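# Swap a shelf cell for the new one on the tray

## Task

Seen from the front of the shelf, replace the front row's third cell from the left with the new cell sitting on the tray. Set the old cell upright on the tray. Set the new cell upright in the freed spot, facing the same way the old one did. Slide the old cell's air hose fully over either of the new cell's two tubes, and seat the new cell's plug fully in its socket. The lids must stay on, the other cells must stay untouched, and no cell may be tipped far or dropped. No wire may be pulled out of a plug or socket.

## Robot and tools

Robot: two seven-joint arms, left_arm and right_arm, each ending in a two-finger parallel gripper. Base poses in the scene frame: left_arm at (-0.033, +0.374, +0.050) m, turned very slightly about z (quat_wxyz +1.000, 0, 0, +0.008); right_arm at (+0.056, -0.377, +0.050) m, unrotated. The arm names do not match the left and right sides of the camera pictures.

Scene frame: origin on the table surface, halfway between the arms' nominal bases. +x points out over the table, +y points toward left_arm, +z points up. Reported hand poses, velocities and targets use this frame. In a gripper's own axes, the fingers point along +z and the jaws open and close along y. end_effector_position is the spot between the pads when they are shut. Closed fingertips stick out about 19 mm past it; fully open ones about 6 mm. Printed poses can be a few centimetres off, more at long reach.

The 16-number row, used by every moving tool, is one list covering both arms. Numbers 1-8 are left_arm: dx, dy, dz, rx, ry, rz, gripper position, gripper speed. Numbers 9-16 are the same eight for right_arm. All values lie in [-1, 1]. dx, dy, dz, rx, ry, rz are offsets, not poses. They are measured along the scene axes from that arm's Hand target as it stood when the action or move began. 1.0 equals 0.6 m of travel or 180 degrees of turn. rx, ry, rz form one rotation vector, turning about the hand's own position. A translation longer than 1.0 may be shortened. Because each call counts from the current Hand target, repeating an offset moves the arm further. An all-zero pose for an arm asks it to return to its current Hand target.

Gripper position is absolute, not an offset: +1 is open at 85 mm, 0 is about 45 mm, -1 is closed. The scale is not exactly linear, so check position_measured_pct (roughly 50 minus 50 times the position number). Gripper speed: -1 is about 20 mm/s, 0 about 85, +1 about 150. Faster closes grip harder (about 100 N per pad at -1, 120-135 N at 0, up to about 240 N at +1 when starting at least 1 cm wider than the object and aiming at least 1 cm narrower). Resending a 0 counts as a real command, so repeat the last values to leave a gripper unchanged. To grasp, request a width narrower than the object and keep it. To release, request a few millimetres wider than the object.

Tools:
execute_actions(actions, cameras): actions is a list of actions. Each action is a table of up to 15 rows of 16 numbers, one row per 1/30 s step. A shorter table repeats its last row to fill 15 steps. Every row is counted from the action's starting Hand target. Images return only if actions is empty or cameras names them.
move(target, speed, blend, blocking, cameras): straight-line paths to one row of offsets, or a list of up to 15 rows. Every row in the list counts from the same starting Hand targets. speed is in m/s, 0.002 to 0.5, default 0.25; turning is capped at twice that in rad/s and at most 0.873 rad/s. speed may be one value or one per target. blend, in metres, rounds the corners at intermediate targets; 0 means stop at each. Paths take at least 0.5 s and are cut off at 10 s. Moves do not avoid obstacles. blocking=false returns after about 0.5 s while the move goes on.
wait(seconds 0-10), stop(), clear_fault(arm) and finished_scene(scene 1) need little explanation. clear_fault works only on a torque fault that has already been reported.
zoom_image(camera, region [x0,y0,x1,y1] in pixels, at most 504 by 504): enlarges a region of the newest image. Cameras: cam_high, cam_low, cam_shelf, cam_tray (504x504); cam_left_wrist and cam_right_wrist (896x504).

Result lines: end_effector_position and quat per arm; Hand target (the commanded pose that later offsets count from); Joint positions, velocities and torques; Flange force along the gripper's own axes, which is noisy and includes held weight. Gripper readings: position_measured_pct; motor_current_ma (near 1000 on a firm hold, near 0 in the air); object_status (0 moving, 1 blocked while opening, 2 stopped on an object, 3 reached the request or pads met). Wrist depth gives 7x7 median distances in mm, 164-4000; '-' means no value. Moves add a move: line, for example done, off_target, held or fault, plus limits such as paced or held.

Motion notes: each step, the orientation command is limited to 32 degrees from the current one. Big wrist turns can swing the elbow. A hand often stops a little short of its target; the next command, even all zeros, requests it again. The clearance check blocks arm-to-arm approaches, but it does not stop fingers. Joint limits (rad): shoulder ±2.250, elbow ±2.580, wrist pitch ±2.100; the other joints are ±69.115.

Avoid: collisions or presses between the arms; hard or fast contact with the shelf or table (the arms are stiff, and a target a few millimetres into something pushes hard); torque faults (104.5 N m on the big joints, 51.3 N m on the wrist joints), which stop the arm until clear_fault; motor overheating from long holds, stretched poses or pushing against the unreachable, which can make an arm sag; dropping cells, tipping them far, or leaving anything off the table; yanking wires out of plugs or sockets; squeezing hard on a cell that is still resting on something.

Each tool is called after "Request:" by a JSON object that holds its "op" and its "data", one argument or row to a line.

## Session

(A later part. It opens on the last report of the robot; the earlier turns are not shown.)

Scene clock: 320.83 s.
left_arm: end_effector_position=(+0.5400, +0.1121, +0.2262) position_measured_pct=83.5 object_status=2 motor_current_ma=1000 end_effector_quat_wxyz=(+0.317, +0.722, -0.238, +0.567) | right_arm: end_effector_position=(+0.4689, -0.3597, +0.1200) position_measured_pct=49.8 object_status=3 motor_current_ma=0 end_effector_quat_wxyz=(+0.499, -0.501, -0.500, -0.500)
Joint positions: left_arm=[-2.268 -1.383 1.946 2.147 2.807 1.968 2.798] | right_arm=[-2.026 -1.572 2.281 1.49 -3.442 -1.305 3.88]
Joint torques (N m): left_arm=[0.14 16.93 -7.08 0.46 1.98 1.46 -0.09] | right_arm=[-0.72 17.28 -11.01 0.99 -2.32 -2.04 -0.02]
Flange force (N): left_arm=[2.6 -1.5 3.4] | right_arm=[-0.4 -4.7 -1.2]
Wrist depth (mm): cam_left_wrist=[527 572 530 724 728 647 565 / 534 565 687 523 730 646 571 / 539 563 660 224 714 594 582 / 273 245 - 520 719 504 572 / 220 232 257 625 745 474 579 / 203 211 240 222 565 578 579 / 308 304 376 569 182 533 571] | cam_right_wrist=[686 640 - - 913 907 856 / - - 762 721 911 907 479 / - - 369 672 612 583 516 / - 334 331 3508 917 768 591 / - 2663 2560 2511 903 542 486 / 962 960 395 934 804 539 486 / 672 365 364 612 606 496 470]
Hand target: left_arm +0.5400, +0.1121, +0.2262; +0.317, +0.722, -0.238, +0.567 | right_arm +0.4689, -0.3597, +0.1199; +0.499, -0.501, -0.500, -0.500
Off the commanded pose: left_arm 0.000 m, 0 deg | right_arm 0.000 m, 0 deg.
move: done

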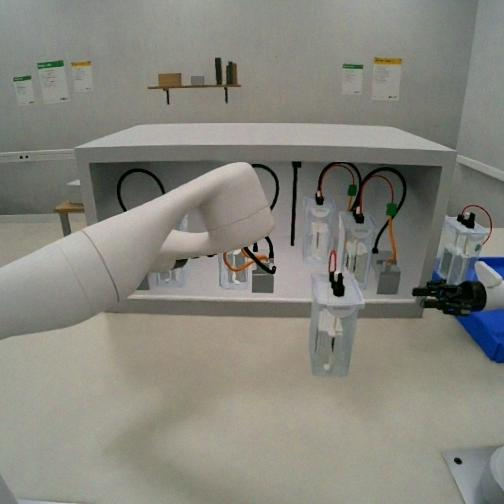

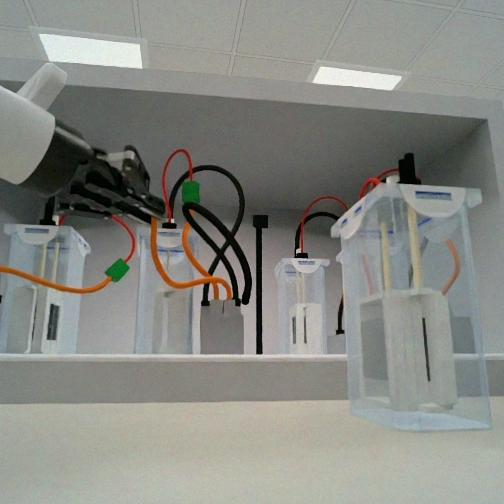

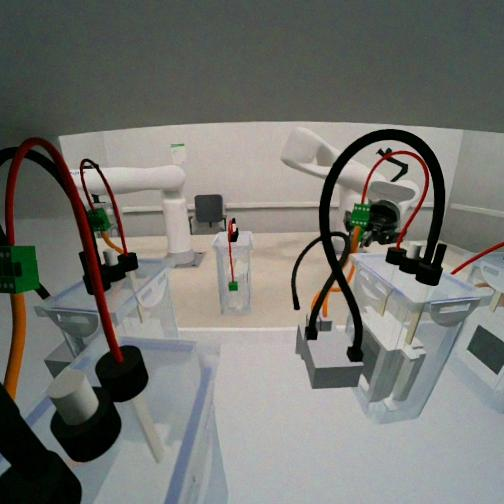

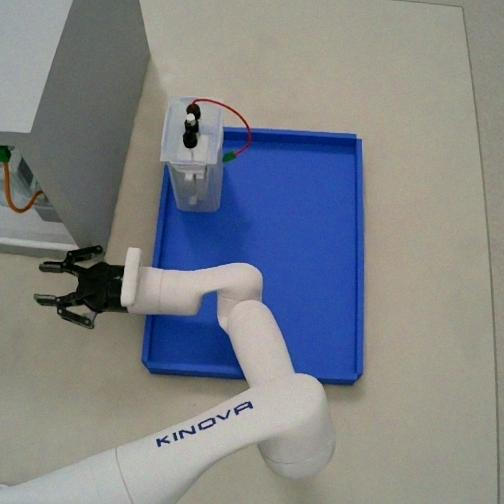

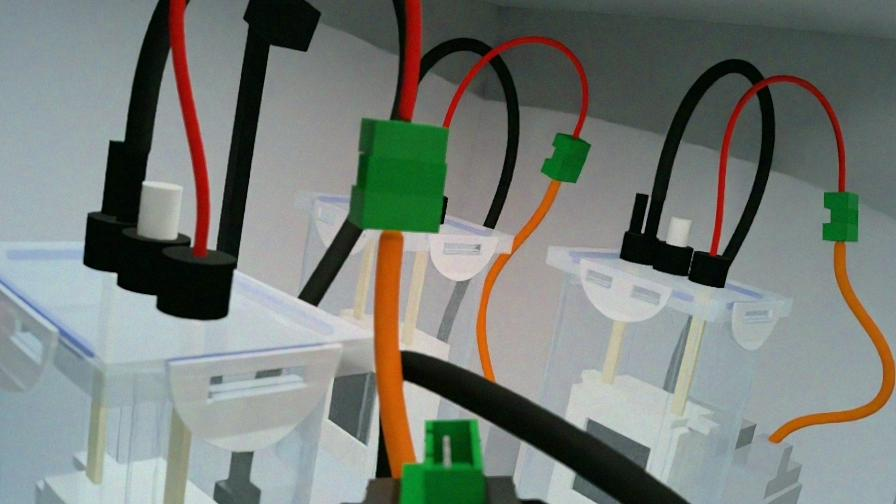

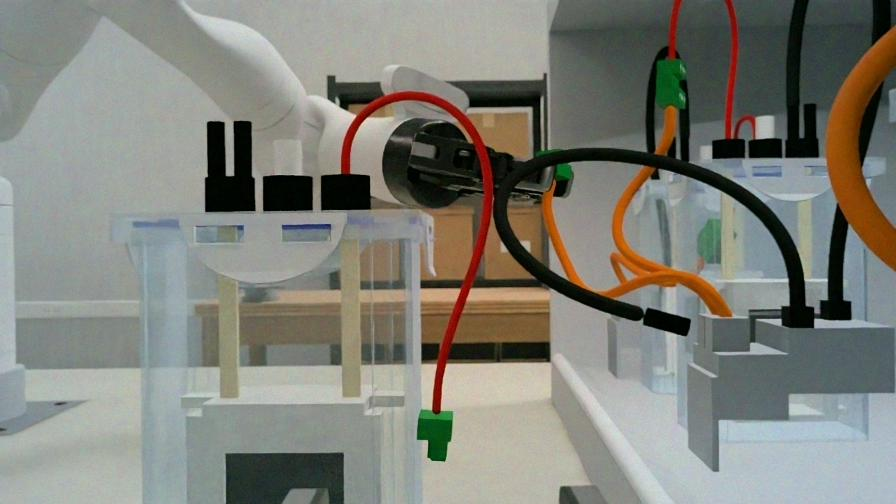

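Request:
{"op": "move", "data": {
  "target": [
    [0,0,0,0,0,0,-0.85,-1,0.035,0.1,0.15,0,0,0,0,-1],
    [0,0,0,0,0,0,-0.85,-1,0.038,0.3,0.1585,0,0,0,0,-1],
    [0,0,0,0,0,0,-0.85,-1,0.038,0.39,0.1585,0,0,0,0,-1]
  ],
  "speed": [0.15,0.15,0.04],
  "blend": [0.03,0.01,0],
  "cameras": ["all"]
}}

Scene clock: 326.87 s.
left_arm: end_effector_position=(+0.5400, +0.1121, +0.2262) position_measured_pct=83.5 object_status=2 motor_current_ma=1000 end_effector_quat_wxyz=(+0.317, +0.722, -0.238, +0.567) | right_arm: end_effector_position=(+0.4917, -0.1257, +0.2150) position_measured_pct=49.8 object_status=3 motor_current_ma=0 end_effector_quat_wxyz=(+0.499, -0.501, -0.500, -0.500)
Joint positions: left_arm=[-2.268 -1.383 1.946 2.147 2.807 1.968 2.798] | right_arm=[-2.322 -1.498 2.026 1.858 -3.72 -0.687 3.908]
Joint torques (N m): left_arm=[0.09 16.95 -7.12 0.43 1.95 1.44 -0.09] | right_arm=[-0.75 14.71 -12.68 1.04 -1.61 -2.08 -0.01]
Flange force (N): left_arm=[2.4 -1.3 3.4] | right_arm=[-2.1 -0.8 -5.2]
Wrist depth (mm): cam_left_wrist=[525 570 531 729 733 650 563 / 538 565 686 522 730 645 569 / 540 564 660 224 714 594 579 / 273 244 - 519 714 505 572 / 220 232 258 624 744 474 580 / 202 211 240 222 565 579 528 / 309 304 377 572 182 533 567] | cam_right_wrist=[3789 3789 3923 3855 620 536 537 / 444 3811 3833 3584 680 677 674 / 454 513 487 3299 684 677 673 / 3789 533 476 500 681 681 535 / 3833 2294 462 385 382 522 353 / 3833 3746 3400 3299 685 602 316 / 3970 3900 3900 987 686 522 521]
Hand target: left_arm +0.5400, +0.1121, +0.2262; +0.317, +0.722, -0.238, +0.567 | right_arm +0.4917, -0.1257, +0.2150; +0.499, -0.501, -0.500, -0.500
Off the commanded pose: left_arm 0.000 m, 0 deg | right_arm 0.000 m, 0 deg.
move: done

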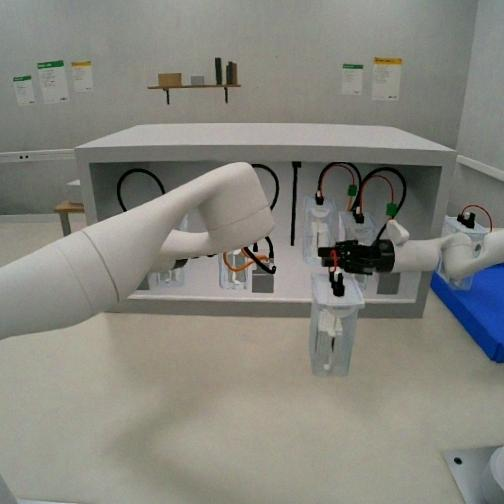

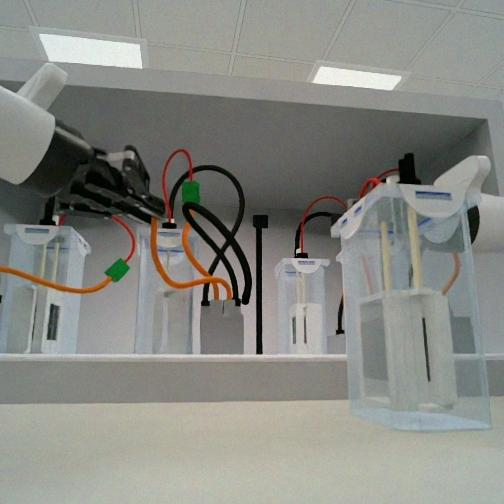

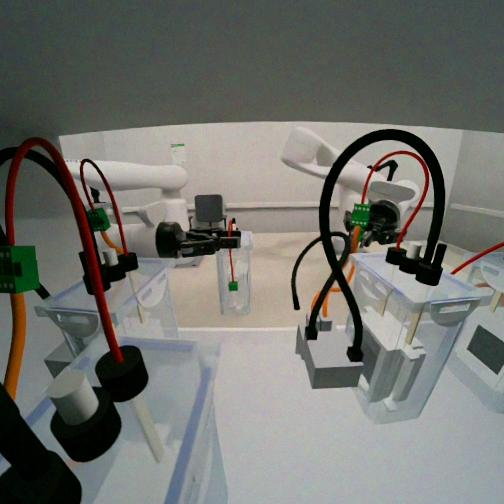

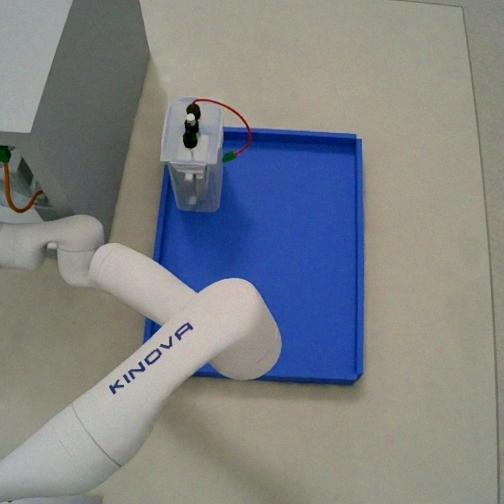

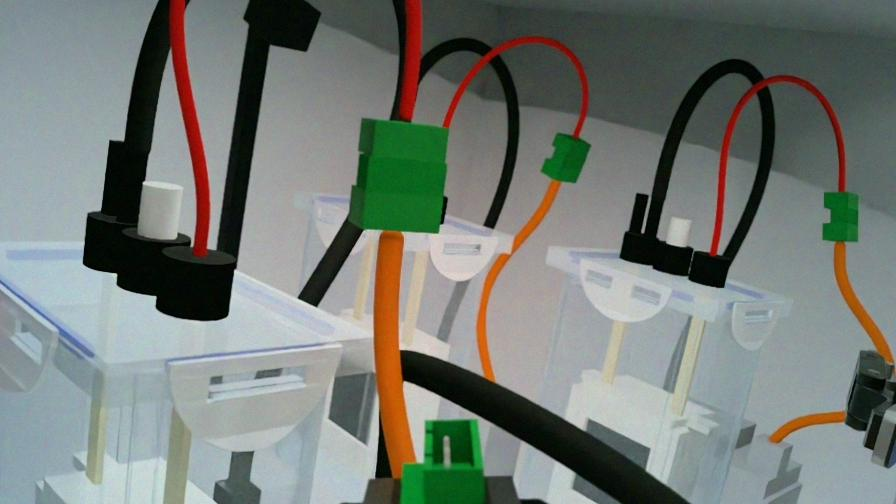

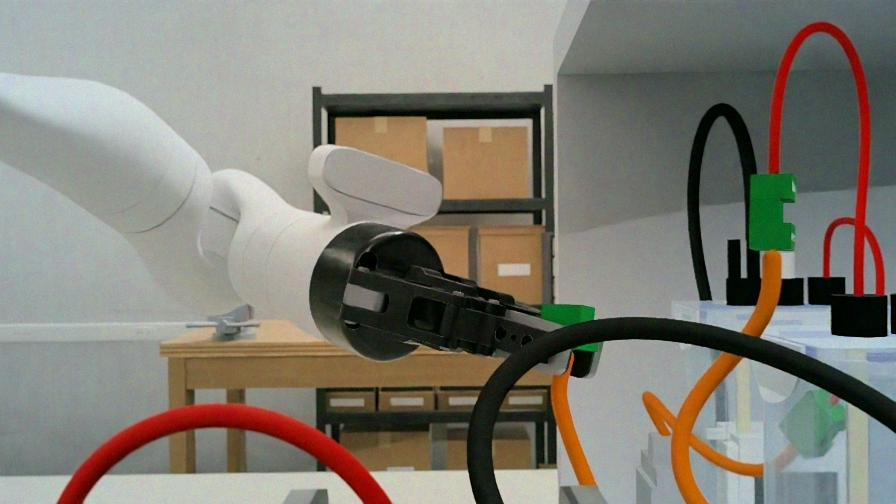

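Request:
{"op": "move", "data": {
  "target": [0,0,0,0,0,0,-0.85,-1,0,0,0,0,0,0,-0.96,-1],
  "speed": 0.02,
  "cameras": ["cam_right_wrist","cam_shelf","cam_high"]
}}

Scene clock: 329.83 s.
left_arm: end_effector_position=(+0.5400, +0.1121, +0.2262) position_measured_pct=83.5 object_status=2 motor_current_ma=1000 end_effector_quat_wxyz=(+0.317, +0.722, -0.238, +0.567) | right_arm: end_effector_position=(+0.4917, -0.1257, +0.2150) position_measured_pct=96.5 object_status=0 motor_current_ma=1000 end_effector_quat_wxyz=(+0.499, -0.501, -0.500, -0.500)
Joint positions: left_arm=[-2.268 -1.383 1.946 2.147 2.807 1.968 2.798] | right_arm=[-2.322 -1.498 2.026 1.858 -3.72 -0.687 3.908]
Joint torques (N m): left_arm=[0.14 16.97 -7.1 0.44 1.97 1.42 -0.1] | right_arm=[-0.45 14.83 -12.96 0.46 -1.8 -1.91 -0.03]
Flange force (N): left_arm=[2.5 -1.5 3.2] | right_arm=[-2.5 -1.9 -5.1]
Wrist depth (mm): cam_left_wrist=[527 569 533 722 727 645 562 / 535 563 686 523 730 649 570 / 540 563 664 224 712 594 581 / 273 245 - 519 714 505 567 / 220 232 258 624 741 475 581 / 203 211 240 222 562 577 578 / 309 304 375 570 182 534 570] | cam_right_wrist=[3811 3923 3877 3811 621 538 539 / 446 3923 3923 3704 681 679 672 / 453 511 486 3315 681 675 677 / 3833 538 474 500 677 679 537 / 3900 2302 464 385 382 495 353 / 3833 3877 3418 3234 685 601 317 / 3923 3767 3704 3299 684 523 522]
Hand target: left_arm +0.5400, +0.1121, +0.2262; +0.317, +0.722, -0.238, +0.567 | right_arm +0.4917, -0.1257, +0.2150; +0.499, -0.501, -0.500, -0.500
Off the commanded pose: left_arm 0.000 m, 0 deg | right_arm 0.000 m, 0 deg.
move: done
Images, in order (width x height): cam_high 504x504, cam_shelf 504x504, cam_right_wrist 896x504.

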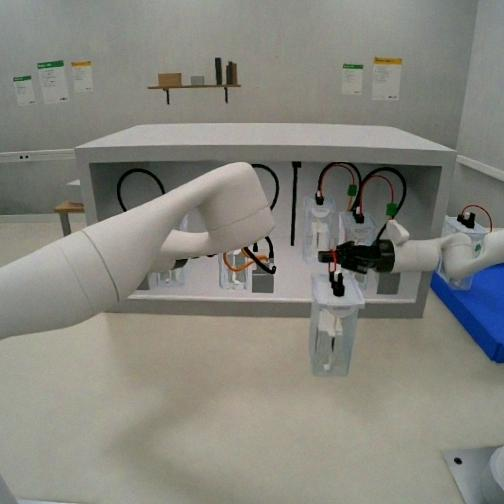

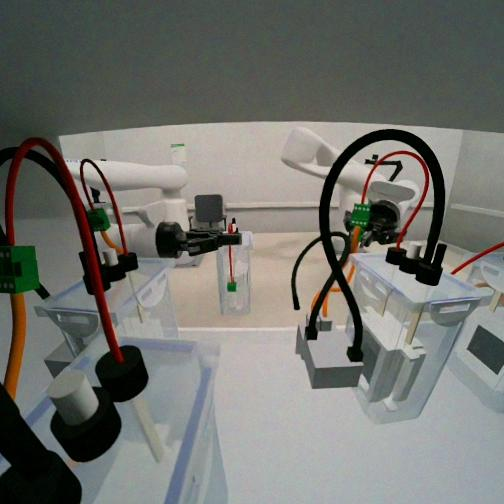

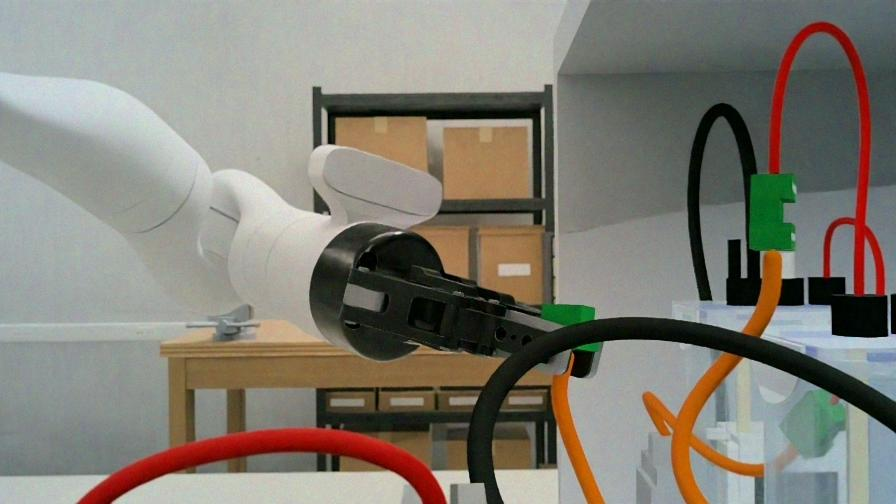

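Request:
{"op": "move", "data": {
  "target": [
    [0,0,0,0,0,0,-0.85,-1,-0.0145,-0.095,0.01,0,0,0,-0.96,-1],
    [0,0,0,0,0,0,-0.85,-1,-0.058,-0.127,0.01,0,0,0,-0.96,-1],
    [0,0,0,0,0,0,-0.85,-1,-0.103,-0.147,0.01,0,0,0,-0.96,-1]
  ],
  "speed": 0.05,
  "blend": [0.02,0.02,0],
  "cameras": ["cam_right_wrist","cam_shelf","cam_high","cam_low"]
}}

Scene clock: 333.00 s.
left_arm: end_effector_position=(+0.5400, +0.1121, +0.2262) position_measured_pct=83.5 object_status=2 motor_current_ma=1000 end_effector_quat_wxyz=(+0.317, +0.722, -0.238, +0.567) | right_arm: end_effector_position=(+0.4299, -0.2139, +0.2210) position_measured_pct=96.5 object_status=2 motor_current_ma=1000 end_effector_quat_wxyz=(+0.499, -0.501, -0.500, -0.500)
Joint positions: left_arm=[-2.268 -1.383 1.946 2.147 2.807 1.968 2.798] | right_arm=[-2.082 -1.428 2.102 1.988 -3.645 -0.823 3.92]
Joint torques (N m): left_arm=[0.1 16.96 -7.1 0.44 1.96 1.44 -0.1] | right_arm=[0.22 13.64 -11.38 1.86 -1.68 -2.72 0.02]
Flange force (N): left_arm=[2.5 -1.4 3.4] | right_arm=[-3.8 -1.0 -1.5]
Wrist depth (mm): cam_left_wrist=[530 571 533 721 728 646 563 / 534 565 689 525 734 647 570 / 539 564 661 224 716 595 580 / 273 245 - 520 708 504 571 / 220 232 257 622 748 473 580 / 203 210 240 222 563 582 580 / 309 304 377 573 182 533 569] | cam_right_wrist=[383 3923 3923 3994 - 555 555 / 416 536 3994 - 3767 765 767 / 3970 512 653 3266 3349 769 761 / 3923 - 622 563 778 773 763 / 3877 3877 2385 548 470 614 444 / 3833 3923 3366 3383 2385 767 518 / 3970 1041 3014 253 767 681 613]
Hand target: left_arm +0.5400, +0.1121, +0.2262; +0.317, +0.722, -0.238, +0.567 | right_arm +0.4299, -0.2139, +0.2210; +0.499, -0.501, -0.500, -0.500
Off the commanded pose: left_arm 0.000 m, 0 deg | right_arm 0.000 m, 0 deg.
move: done; blend cut to 0.0162 m at target 1, 0.0148 m at target 2
Images, in order (width x height): cam_high 504x504, cam_low 504x504, cam_shelf 504x504, cam_right_wrist 896x504.

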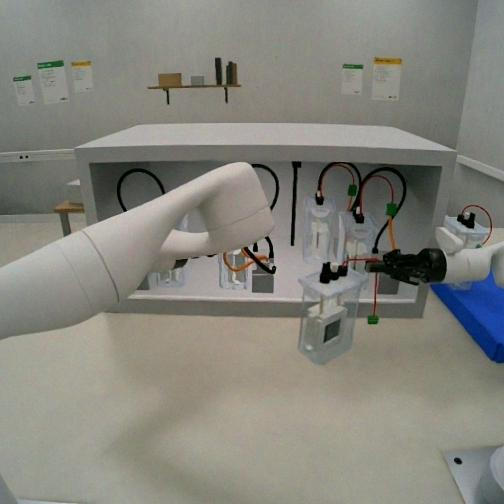

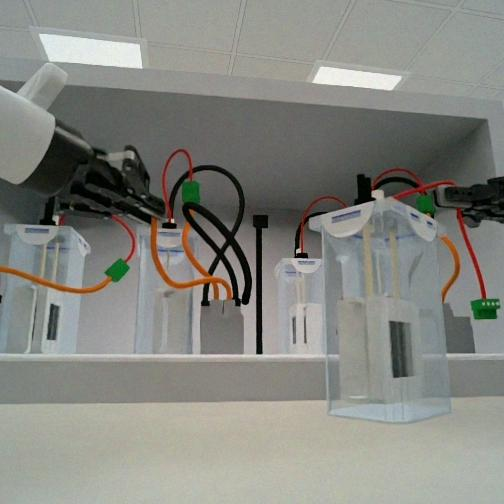

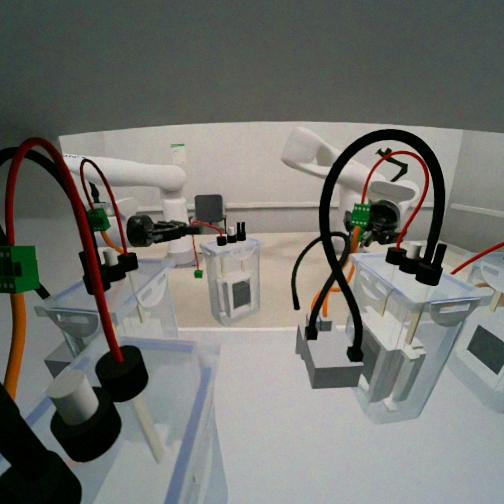

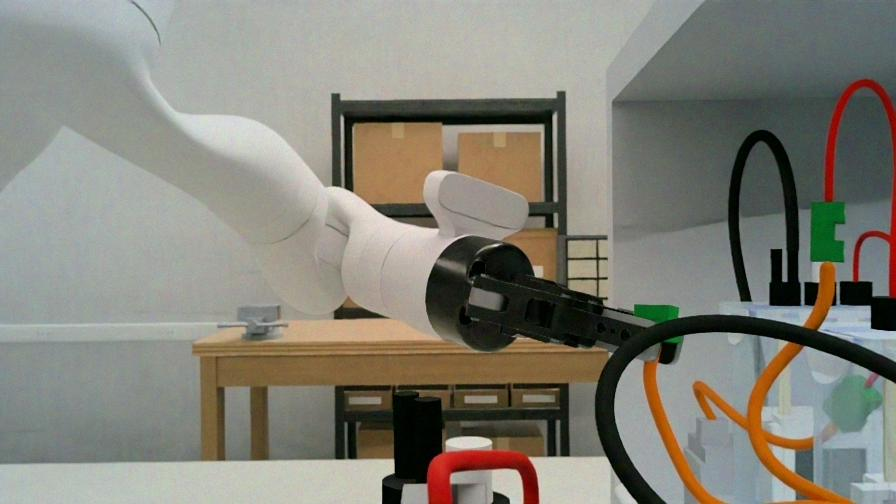

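Request:
{"op": "move", "data": {
  "target": [0,0,0,0,0,0,-0.85,-1,0.0,0.035,0.0,0,0,0,-0.96,-1],
  "speed": 0.04,
  "cameras": ["cam_right_wrist","cam_shelf","cam_high","cam_low"]
}}

Request:
{"op": "zoom_image", "data": {
  "camera": "cam_shelf",
  "region": [120, 180, 300, 350]
}}

Request:
{"op": "zoom_image", "data": {
  "camera": "cam_high",
  "region": [250, 200, 450, 390]
}}

Scene clock: 334.30 s.
left_arm: end_effector_position=(+0.5400, +0.1121, +0.2262) position_measured_pct=83.5 object_status=2 motor_current_ma=1000 end_effector_quat_wxyz=(+0.317, +0.722, -0.238, +0.567) | right_arm: end_effector_position=(+0.4299, -0.1929, +0.2210) position_measured_pct=96.5 object_status=2 motor_current_ma=1000 end_effector_quat_wxyz=(+0.499, -0.501, -0.500, -0.500)
Joint positions: left_arm=[-2.268 -1.383 1.946 2.147 2.807 1.968 2.798] | right_arm=[-2.115 -1.446 2.082 2.012 -3.668 -0.759 3.936]
Joint torques (N m): left_arm=[0.1 16.94 -7.11 0.44 1.96 1.46 -0.11] | right_arm=[-1.01 13.15 -11.54 1.5 -1.74 -1.88 -0.05]
Flange force (N): left_arm=[2.5 -1.4 3.5] | right_arm=[-2.8 -2.9 -6.4]
Wrist depth (mm): cam_left_wrist=[528 576 530 720 729 647 561 / 535 564 682 525 736 648 571 / 539 564 663 224 718 595 580 / 272 244 - 517 710 505 570 / 220 232 258 621 742 474 579 / 203 211 240 222 566 577 581 / 309 304 375 574 182 530 570] | cam_right_wrist=[366 3970 3923 3994 - 549 557 / 400 522 3877 3994 3725 745 741 / 3947 496 664 3453 3400 744 742 / 3877 3947 602 546 747 748 607 / 3947 3877 2368 528 452 599 421 / 3767 3947 3400 3332 2360 749 498 / 3947 1043 3349 1018 751 662 591]
Hand target: left_arm +0.5400, +0.1121, +0.2262; +0.317, +0.722, -0.238, +0.567 | right_arm +0.4299, -0.1929, +0.2210; +0.499, -0.501, -0.500, -0.500
Off the commanded pose: left_arm 0.000 m, 0 deg | right_arm 0.000 m, 0 deg.
move: done
Images, in order (width x height): cam_high 504x504, cam_low 504x504, cam_shelf 504x504, cam_right_wrist 896x504.

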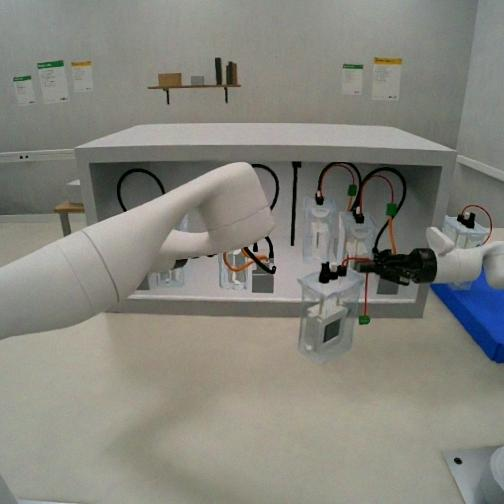

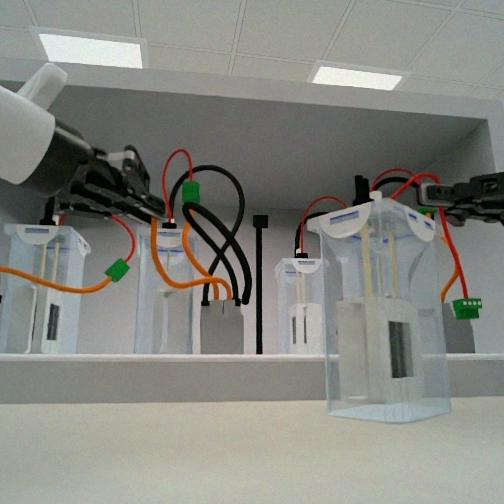

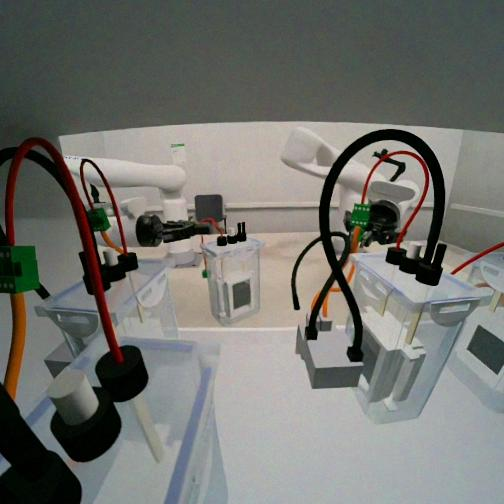

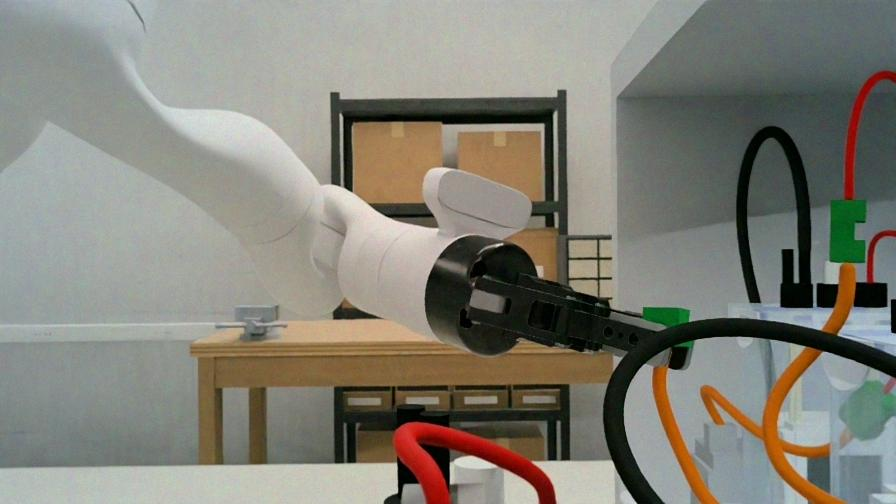

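Scaled by 2.800 from the camera's 504x504 image, which has a finer 720x720 frame.

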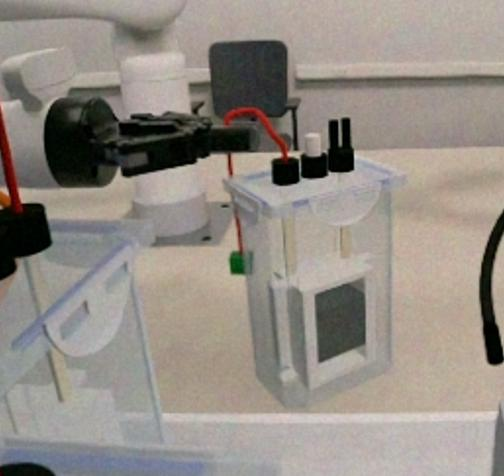

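Scaled by 2.520 from the camera's 504x504 image, which has a finer 720x720 frame.

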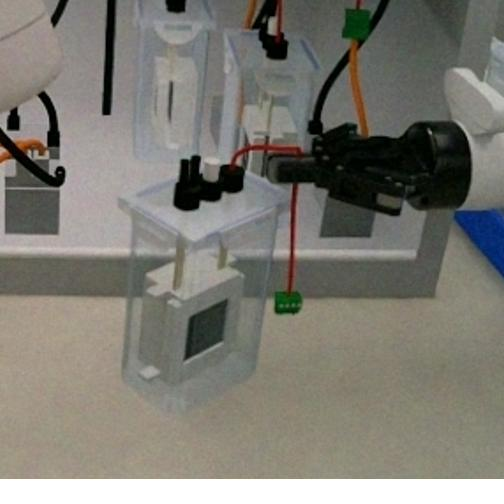

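Request:
{"op": "move", "data": {
  "target": [0,0,0,0,0,0,-0.85,-1,0.0,0.0,0.0,0,0,0,-0.96,-1],
  "speed": 0.04,
  "cameras": ["cam_left_wrist","cam_low","cam_high"]
}}

Request:
{"op": "zoom_image", "data": {
  "camera": "cam_left_wrist",
  "region": [340, 380, 560, 504]
}}

Request:
{"op": "zoom_image", "data": {
  "camera": "cam_left_wrist",
  "region": [300, 90, 500, 260]
}}

Request:
{"op": "zoom_image", "data": {
  "camera": "cam_low",
  "region": [400, 160, 504, 340]
}}

Request:
{"op": "zoom_image", "data": {
  "camera": "cam_high",
  "region": [330, 290, 400, 340]
}}

Scene clock: 338.97 s.
left_arm: end_effector_position=(+0.5400, +0.1121, +0.2262) position_measured_pct=83.5 object_status=2 motor_current_ma=1000 end_effector_quat_wxyz=(+0.317, +0.722, -0.238, +0.567) | right_arm: end_effector_position=(+0.4299, -0.1929, +0.2210) position_measured_pct=96.5 object_status=2 motor_current_ma=1000 end_effector_quat_wxyz=(+0.499, -0.501, -0.500, -0.500)
Joint positions: left_arm=[-2.268 -1.383 1.946 2.147 2.807 1.968 2.798] | right_arm=[-2.115 -1.446 2.082 2.012 -3.668 -0.759 3.936]
Joint torques (N m): left_arm=[0.1 16.95 -7.12 0.43 1.97 1.46 -0.1] | right_arm=[-1.04 13.11 -11.62 1.49 -1.71 -1.92 -0.01]
Flange force (N): left_arm=[2.5 -1.4 3.4] | right_arm=[-2.8 -2.9 -6.4]
Wrist depth (mm): cam_left_wrist=[528 568 531 721 731 646 562 / 539 567 690 524 733 647 572 / 541 564 658 224 714 596 580 / 273 244 - 517 713 505 574 / 220 232 257 623 746 473 579 / 202 211 240 223 566 578 580 / 308 305 377 573 182 533 570] | cam_right_wrist=[366 3811 3833 - 3855 553 559 / 401 525 3900 3947 3623 743 740 / - 494 664 3349 3383 748 742 / 3994 3900 599 541 750 745 605 / 3833 3923 2402 530 452 597 422 / 3877 3994 3471 3471 2385 744 496 / 3900 1047 3366 1018 753 661 591]
Hand target: left_arm +0.5400, +0.1121, +0.2262; +0.317, +0.722, -0.238, +0.567 | right_arm +0.4299, -0.1929, +0.2210; +0.499, -0.501, -0.500, -0.500
Off the commanded pose: left_arm 0.000 m, 0 deg | right_arm 0.000 m, 0 deg.
move: done
Images, in order (width x height): cam_high 504x504, cam_low 504x504, cam_left_wrist 896x504.

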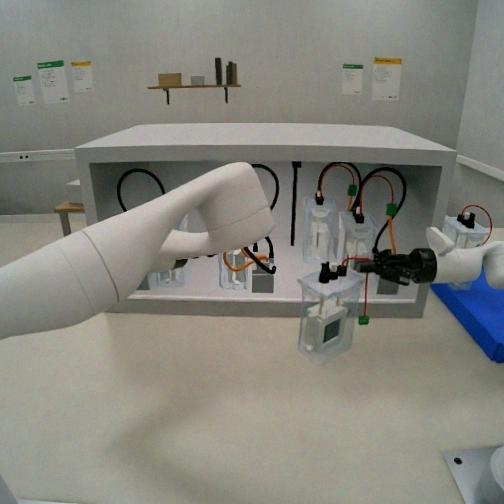

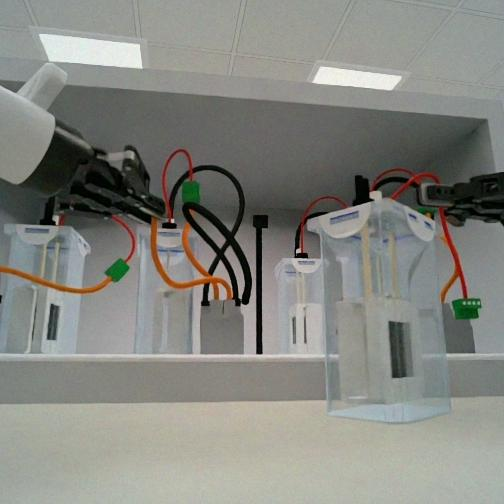

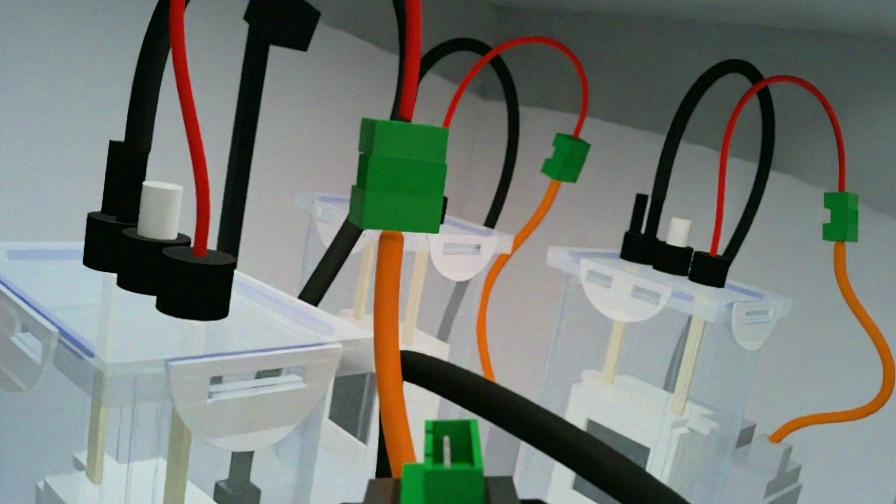

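Scaled by 2.291 from the camera's 896x504 image, which has a finer 1280x720 frame.

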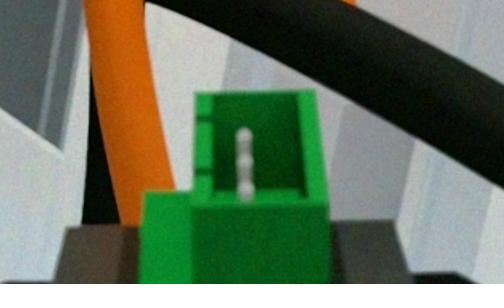

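Scaled by 2.520 from the camera's 896x504 image, which has a finer 1280x720 frame.

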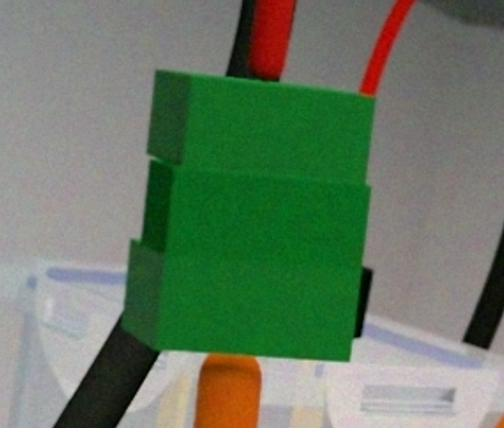

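Scaled by 2.800 from the camera's 504x504 image, which has a finer 720x720 frame.

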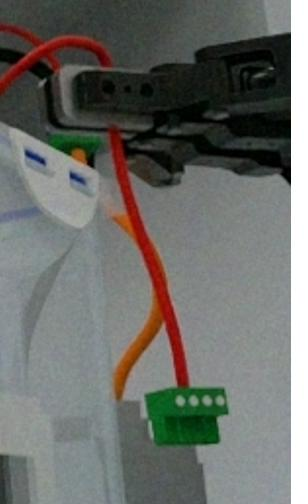

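Scaled by 7.200 from the camera's 504x504 image, which has a finer 720x720 frame.

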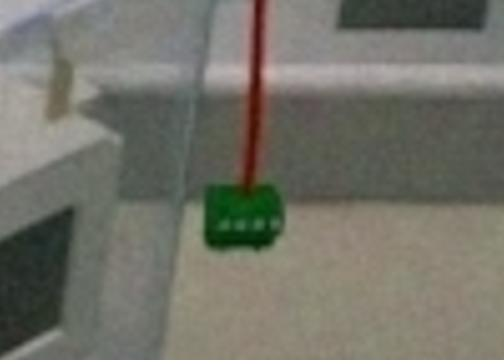

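Request:
{"op": "move", "data": {
  "target": [0,0,0,0,0,0,-0.85,-1,0.0,0.0,0.0,0,0,0,-0.96,-1],
  "cameras": ["cam_left_wrist","cam_high","cam_low","cam_right_wrist","cam_shelf"]
}}

Request:
{"op": "zoom_image", "data": {
  "camera": "cam_right_wrist",
  "region": [790, 180, 896, 290]
}}

Request:
{"op": "zoom_image", "data": {
  "camera": "cam_left_wrist",
  "region": [780, 170, 880, 260]
}}

Request:
{"op": "zoom_image", "data": {
  "camera": "cam_left_wrist",
  "region": [510, 110, 620, 200]
}}

Request:
{"op": "zoom_image", "data": {
  "camera": "cam_shelf",
  "region": [0, 190, 130, 310]
}}

Scene clock: 343.07 s.
left_arm: end_effector_position=(+0.5400, +0.1121, +0.2262) position_measured_pct=83.5 object_status=2 motor_current_ma=1000 end_effector_quat_wxyz=(+0.317, +0.722, -0.238, +0.567) | right_arm: end_effector_position=(+0.4299, -0.1929, +0.2210) position_measured_pct=96.5 object_status=2 motor_current_ma=1000 end_effector_quat_wxyz=(+0.499, -0.501, -0.500, -0.500)
Joint positions: left_arm=[-2.268 -1.383 1.946 2.147 2.807 1.968 2.798] | right_arm=[-2.115 -1.446 2.082 2.012 -3.668 -0.759 3.936]
Joint torques (N m): left_arm=[0.1 16.97 -7.09 0.42 1.96 1.46 -0.1] | right_arm=[-1.04 13.14 -11.59 1.49 -1.73 -1.89 -0.02]
Flange force (N): left_arm=[2.5 -1.3 3.4] | right_arm=[-2.8 -2.9 -6.5]
Wrist depth (mm): cam_left_wrist=[527 569 531 725 737 650 562 / 536 565 685 523 737 647 573 / 541 564 658 224 715 595 581 / 272 244 - 518 711 504 569 / 220 232 257 623 739 475 581 / 202 211 241 222 563 580 578 / 309 304 377 573 182 533 569] | cam_right_wrist=[366 3923 3877 3855 3789 553 556 / 400 523 3855 3900 3767 745 739 / 3789 495 664 3383 3418 747 740 / 3855 3970 598 543 750 750 604 / 3855 3994 2351 528 452 598 420 / 3877 3970 3332 3315 2360 747 497 / 3900 1033 3400 1026 748 658 587]
Hand target: left_arm +0.5400, +0.1121, +0.2262; +0.317, +0.722, -0.238, +0.567 | right_arm +0.4299, -0.1929, +0.2210; +0.499, -0.501, -0.500, -0.500
Off the commanded pose: left_arm 0.000 m, 0 deg | right_arm 0.000 m, 0 deg.
move: done
Images, in order (width x height): cam_high 504x504, cam_low 504x504, cam_shelf 504x504, cam_left_wrist 896x504, cam_right_wrist 896x504.

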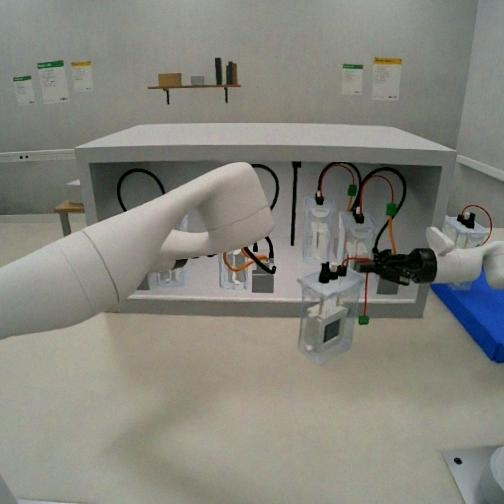

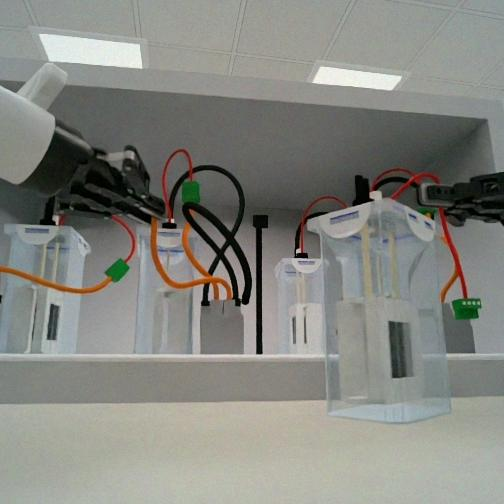

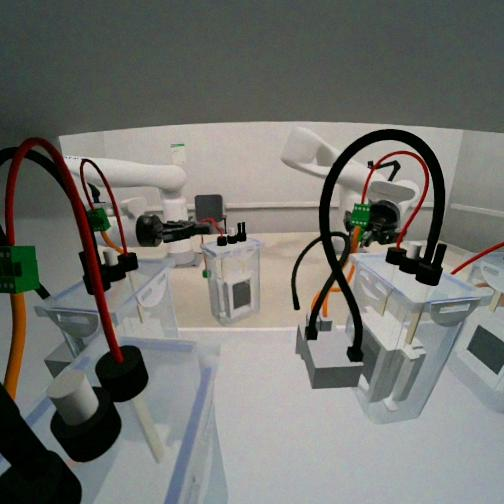

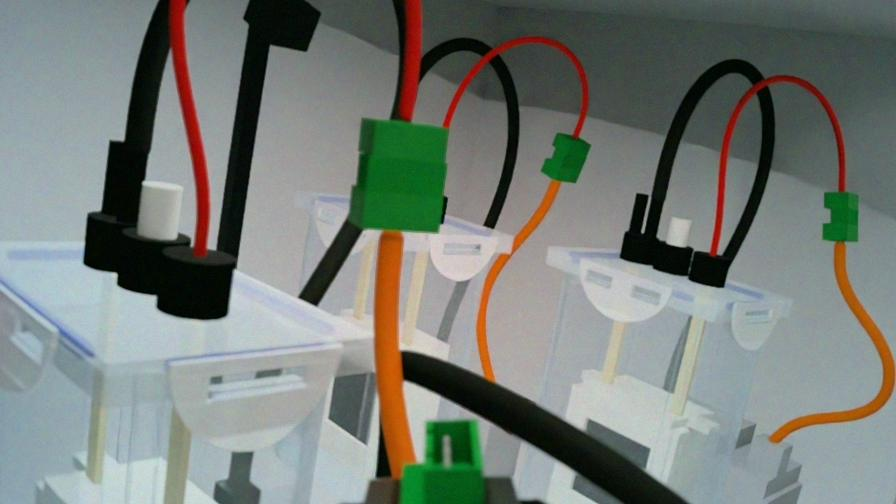

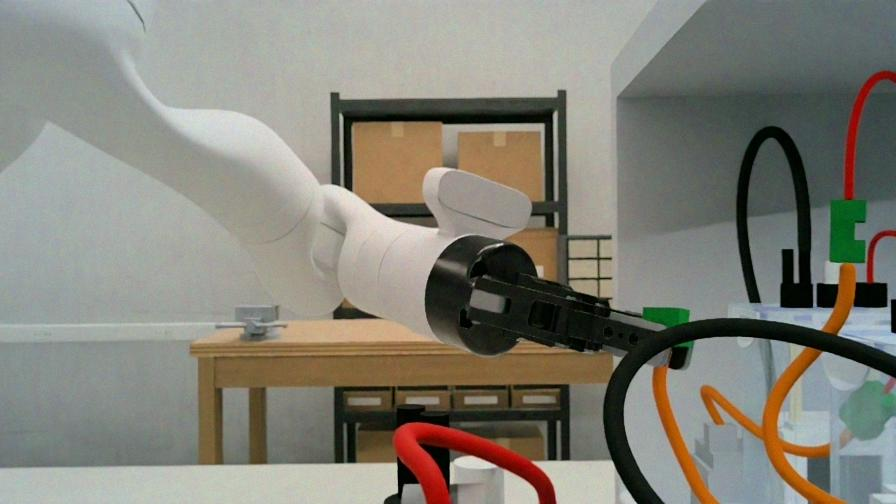

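Scaled by 4.582 from the camera's 896x504 image, which has a finer 1280x720 frame.

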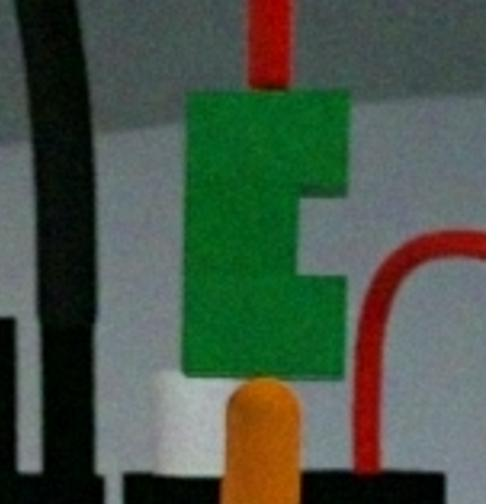

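Scaled by 5.040 from the camera's 896x504 image, which has a finer 1280x720 frame.

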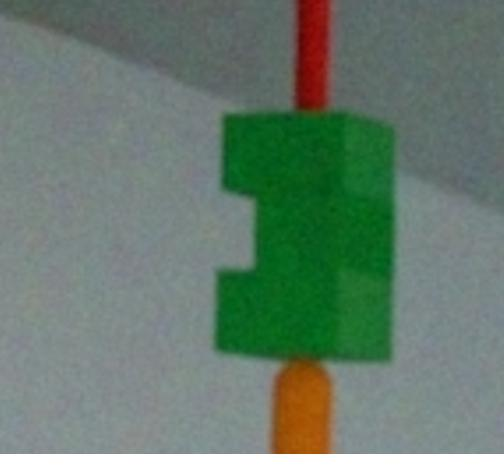

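Scaled by 4.582 from the camera's 896x504 image, which has a finer 1280x720 frame.

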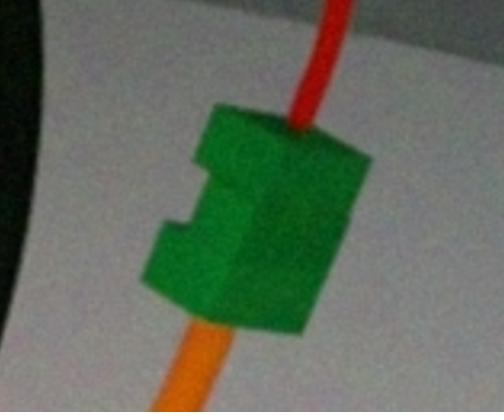

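Scaled by 3.877 from the camera's 504x504 image, which has a finer 720x720 frame.

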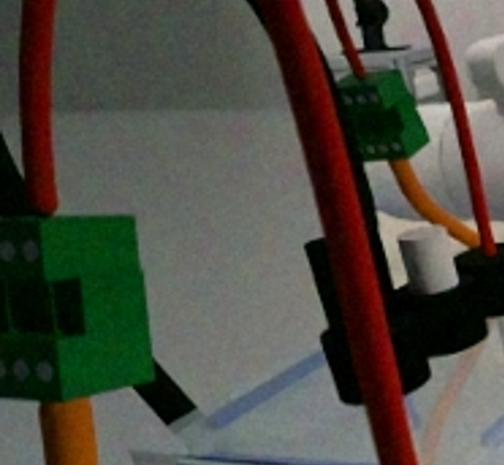

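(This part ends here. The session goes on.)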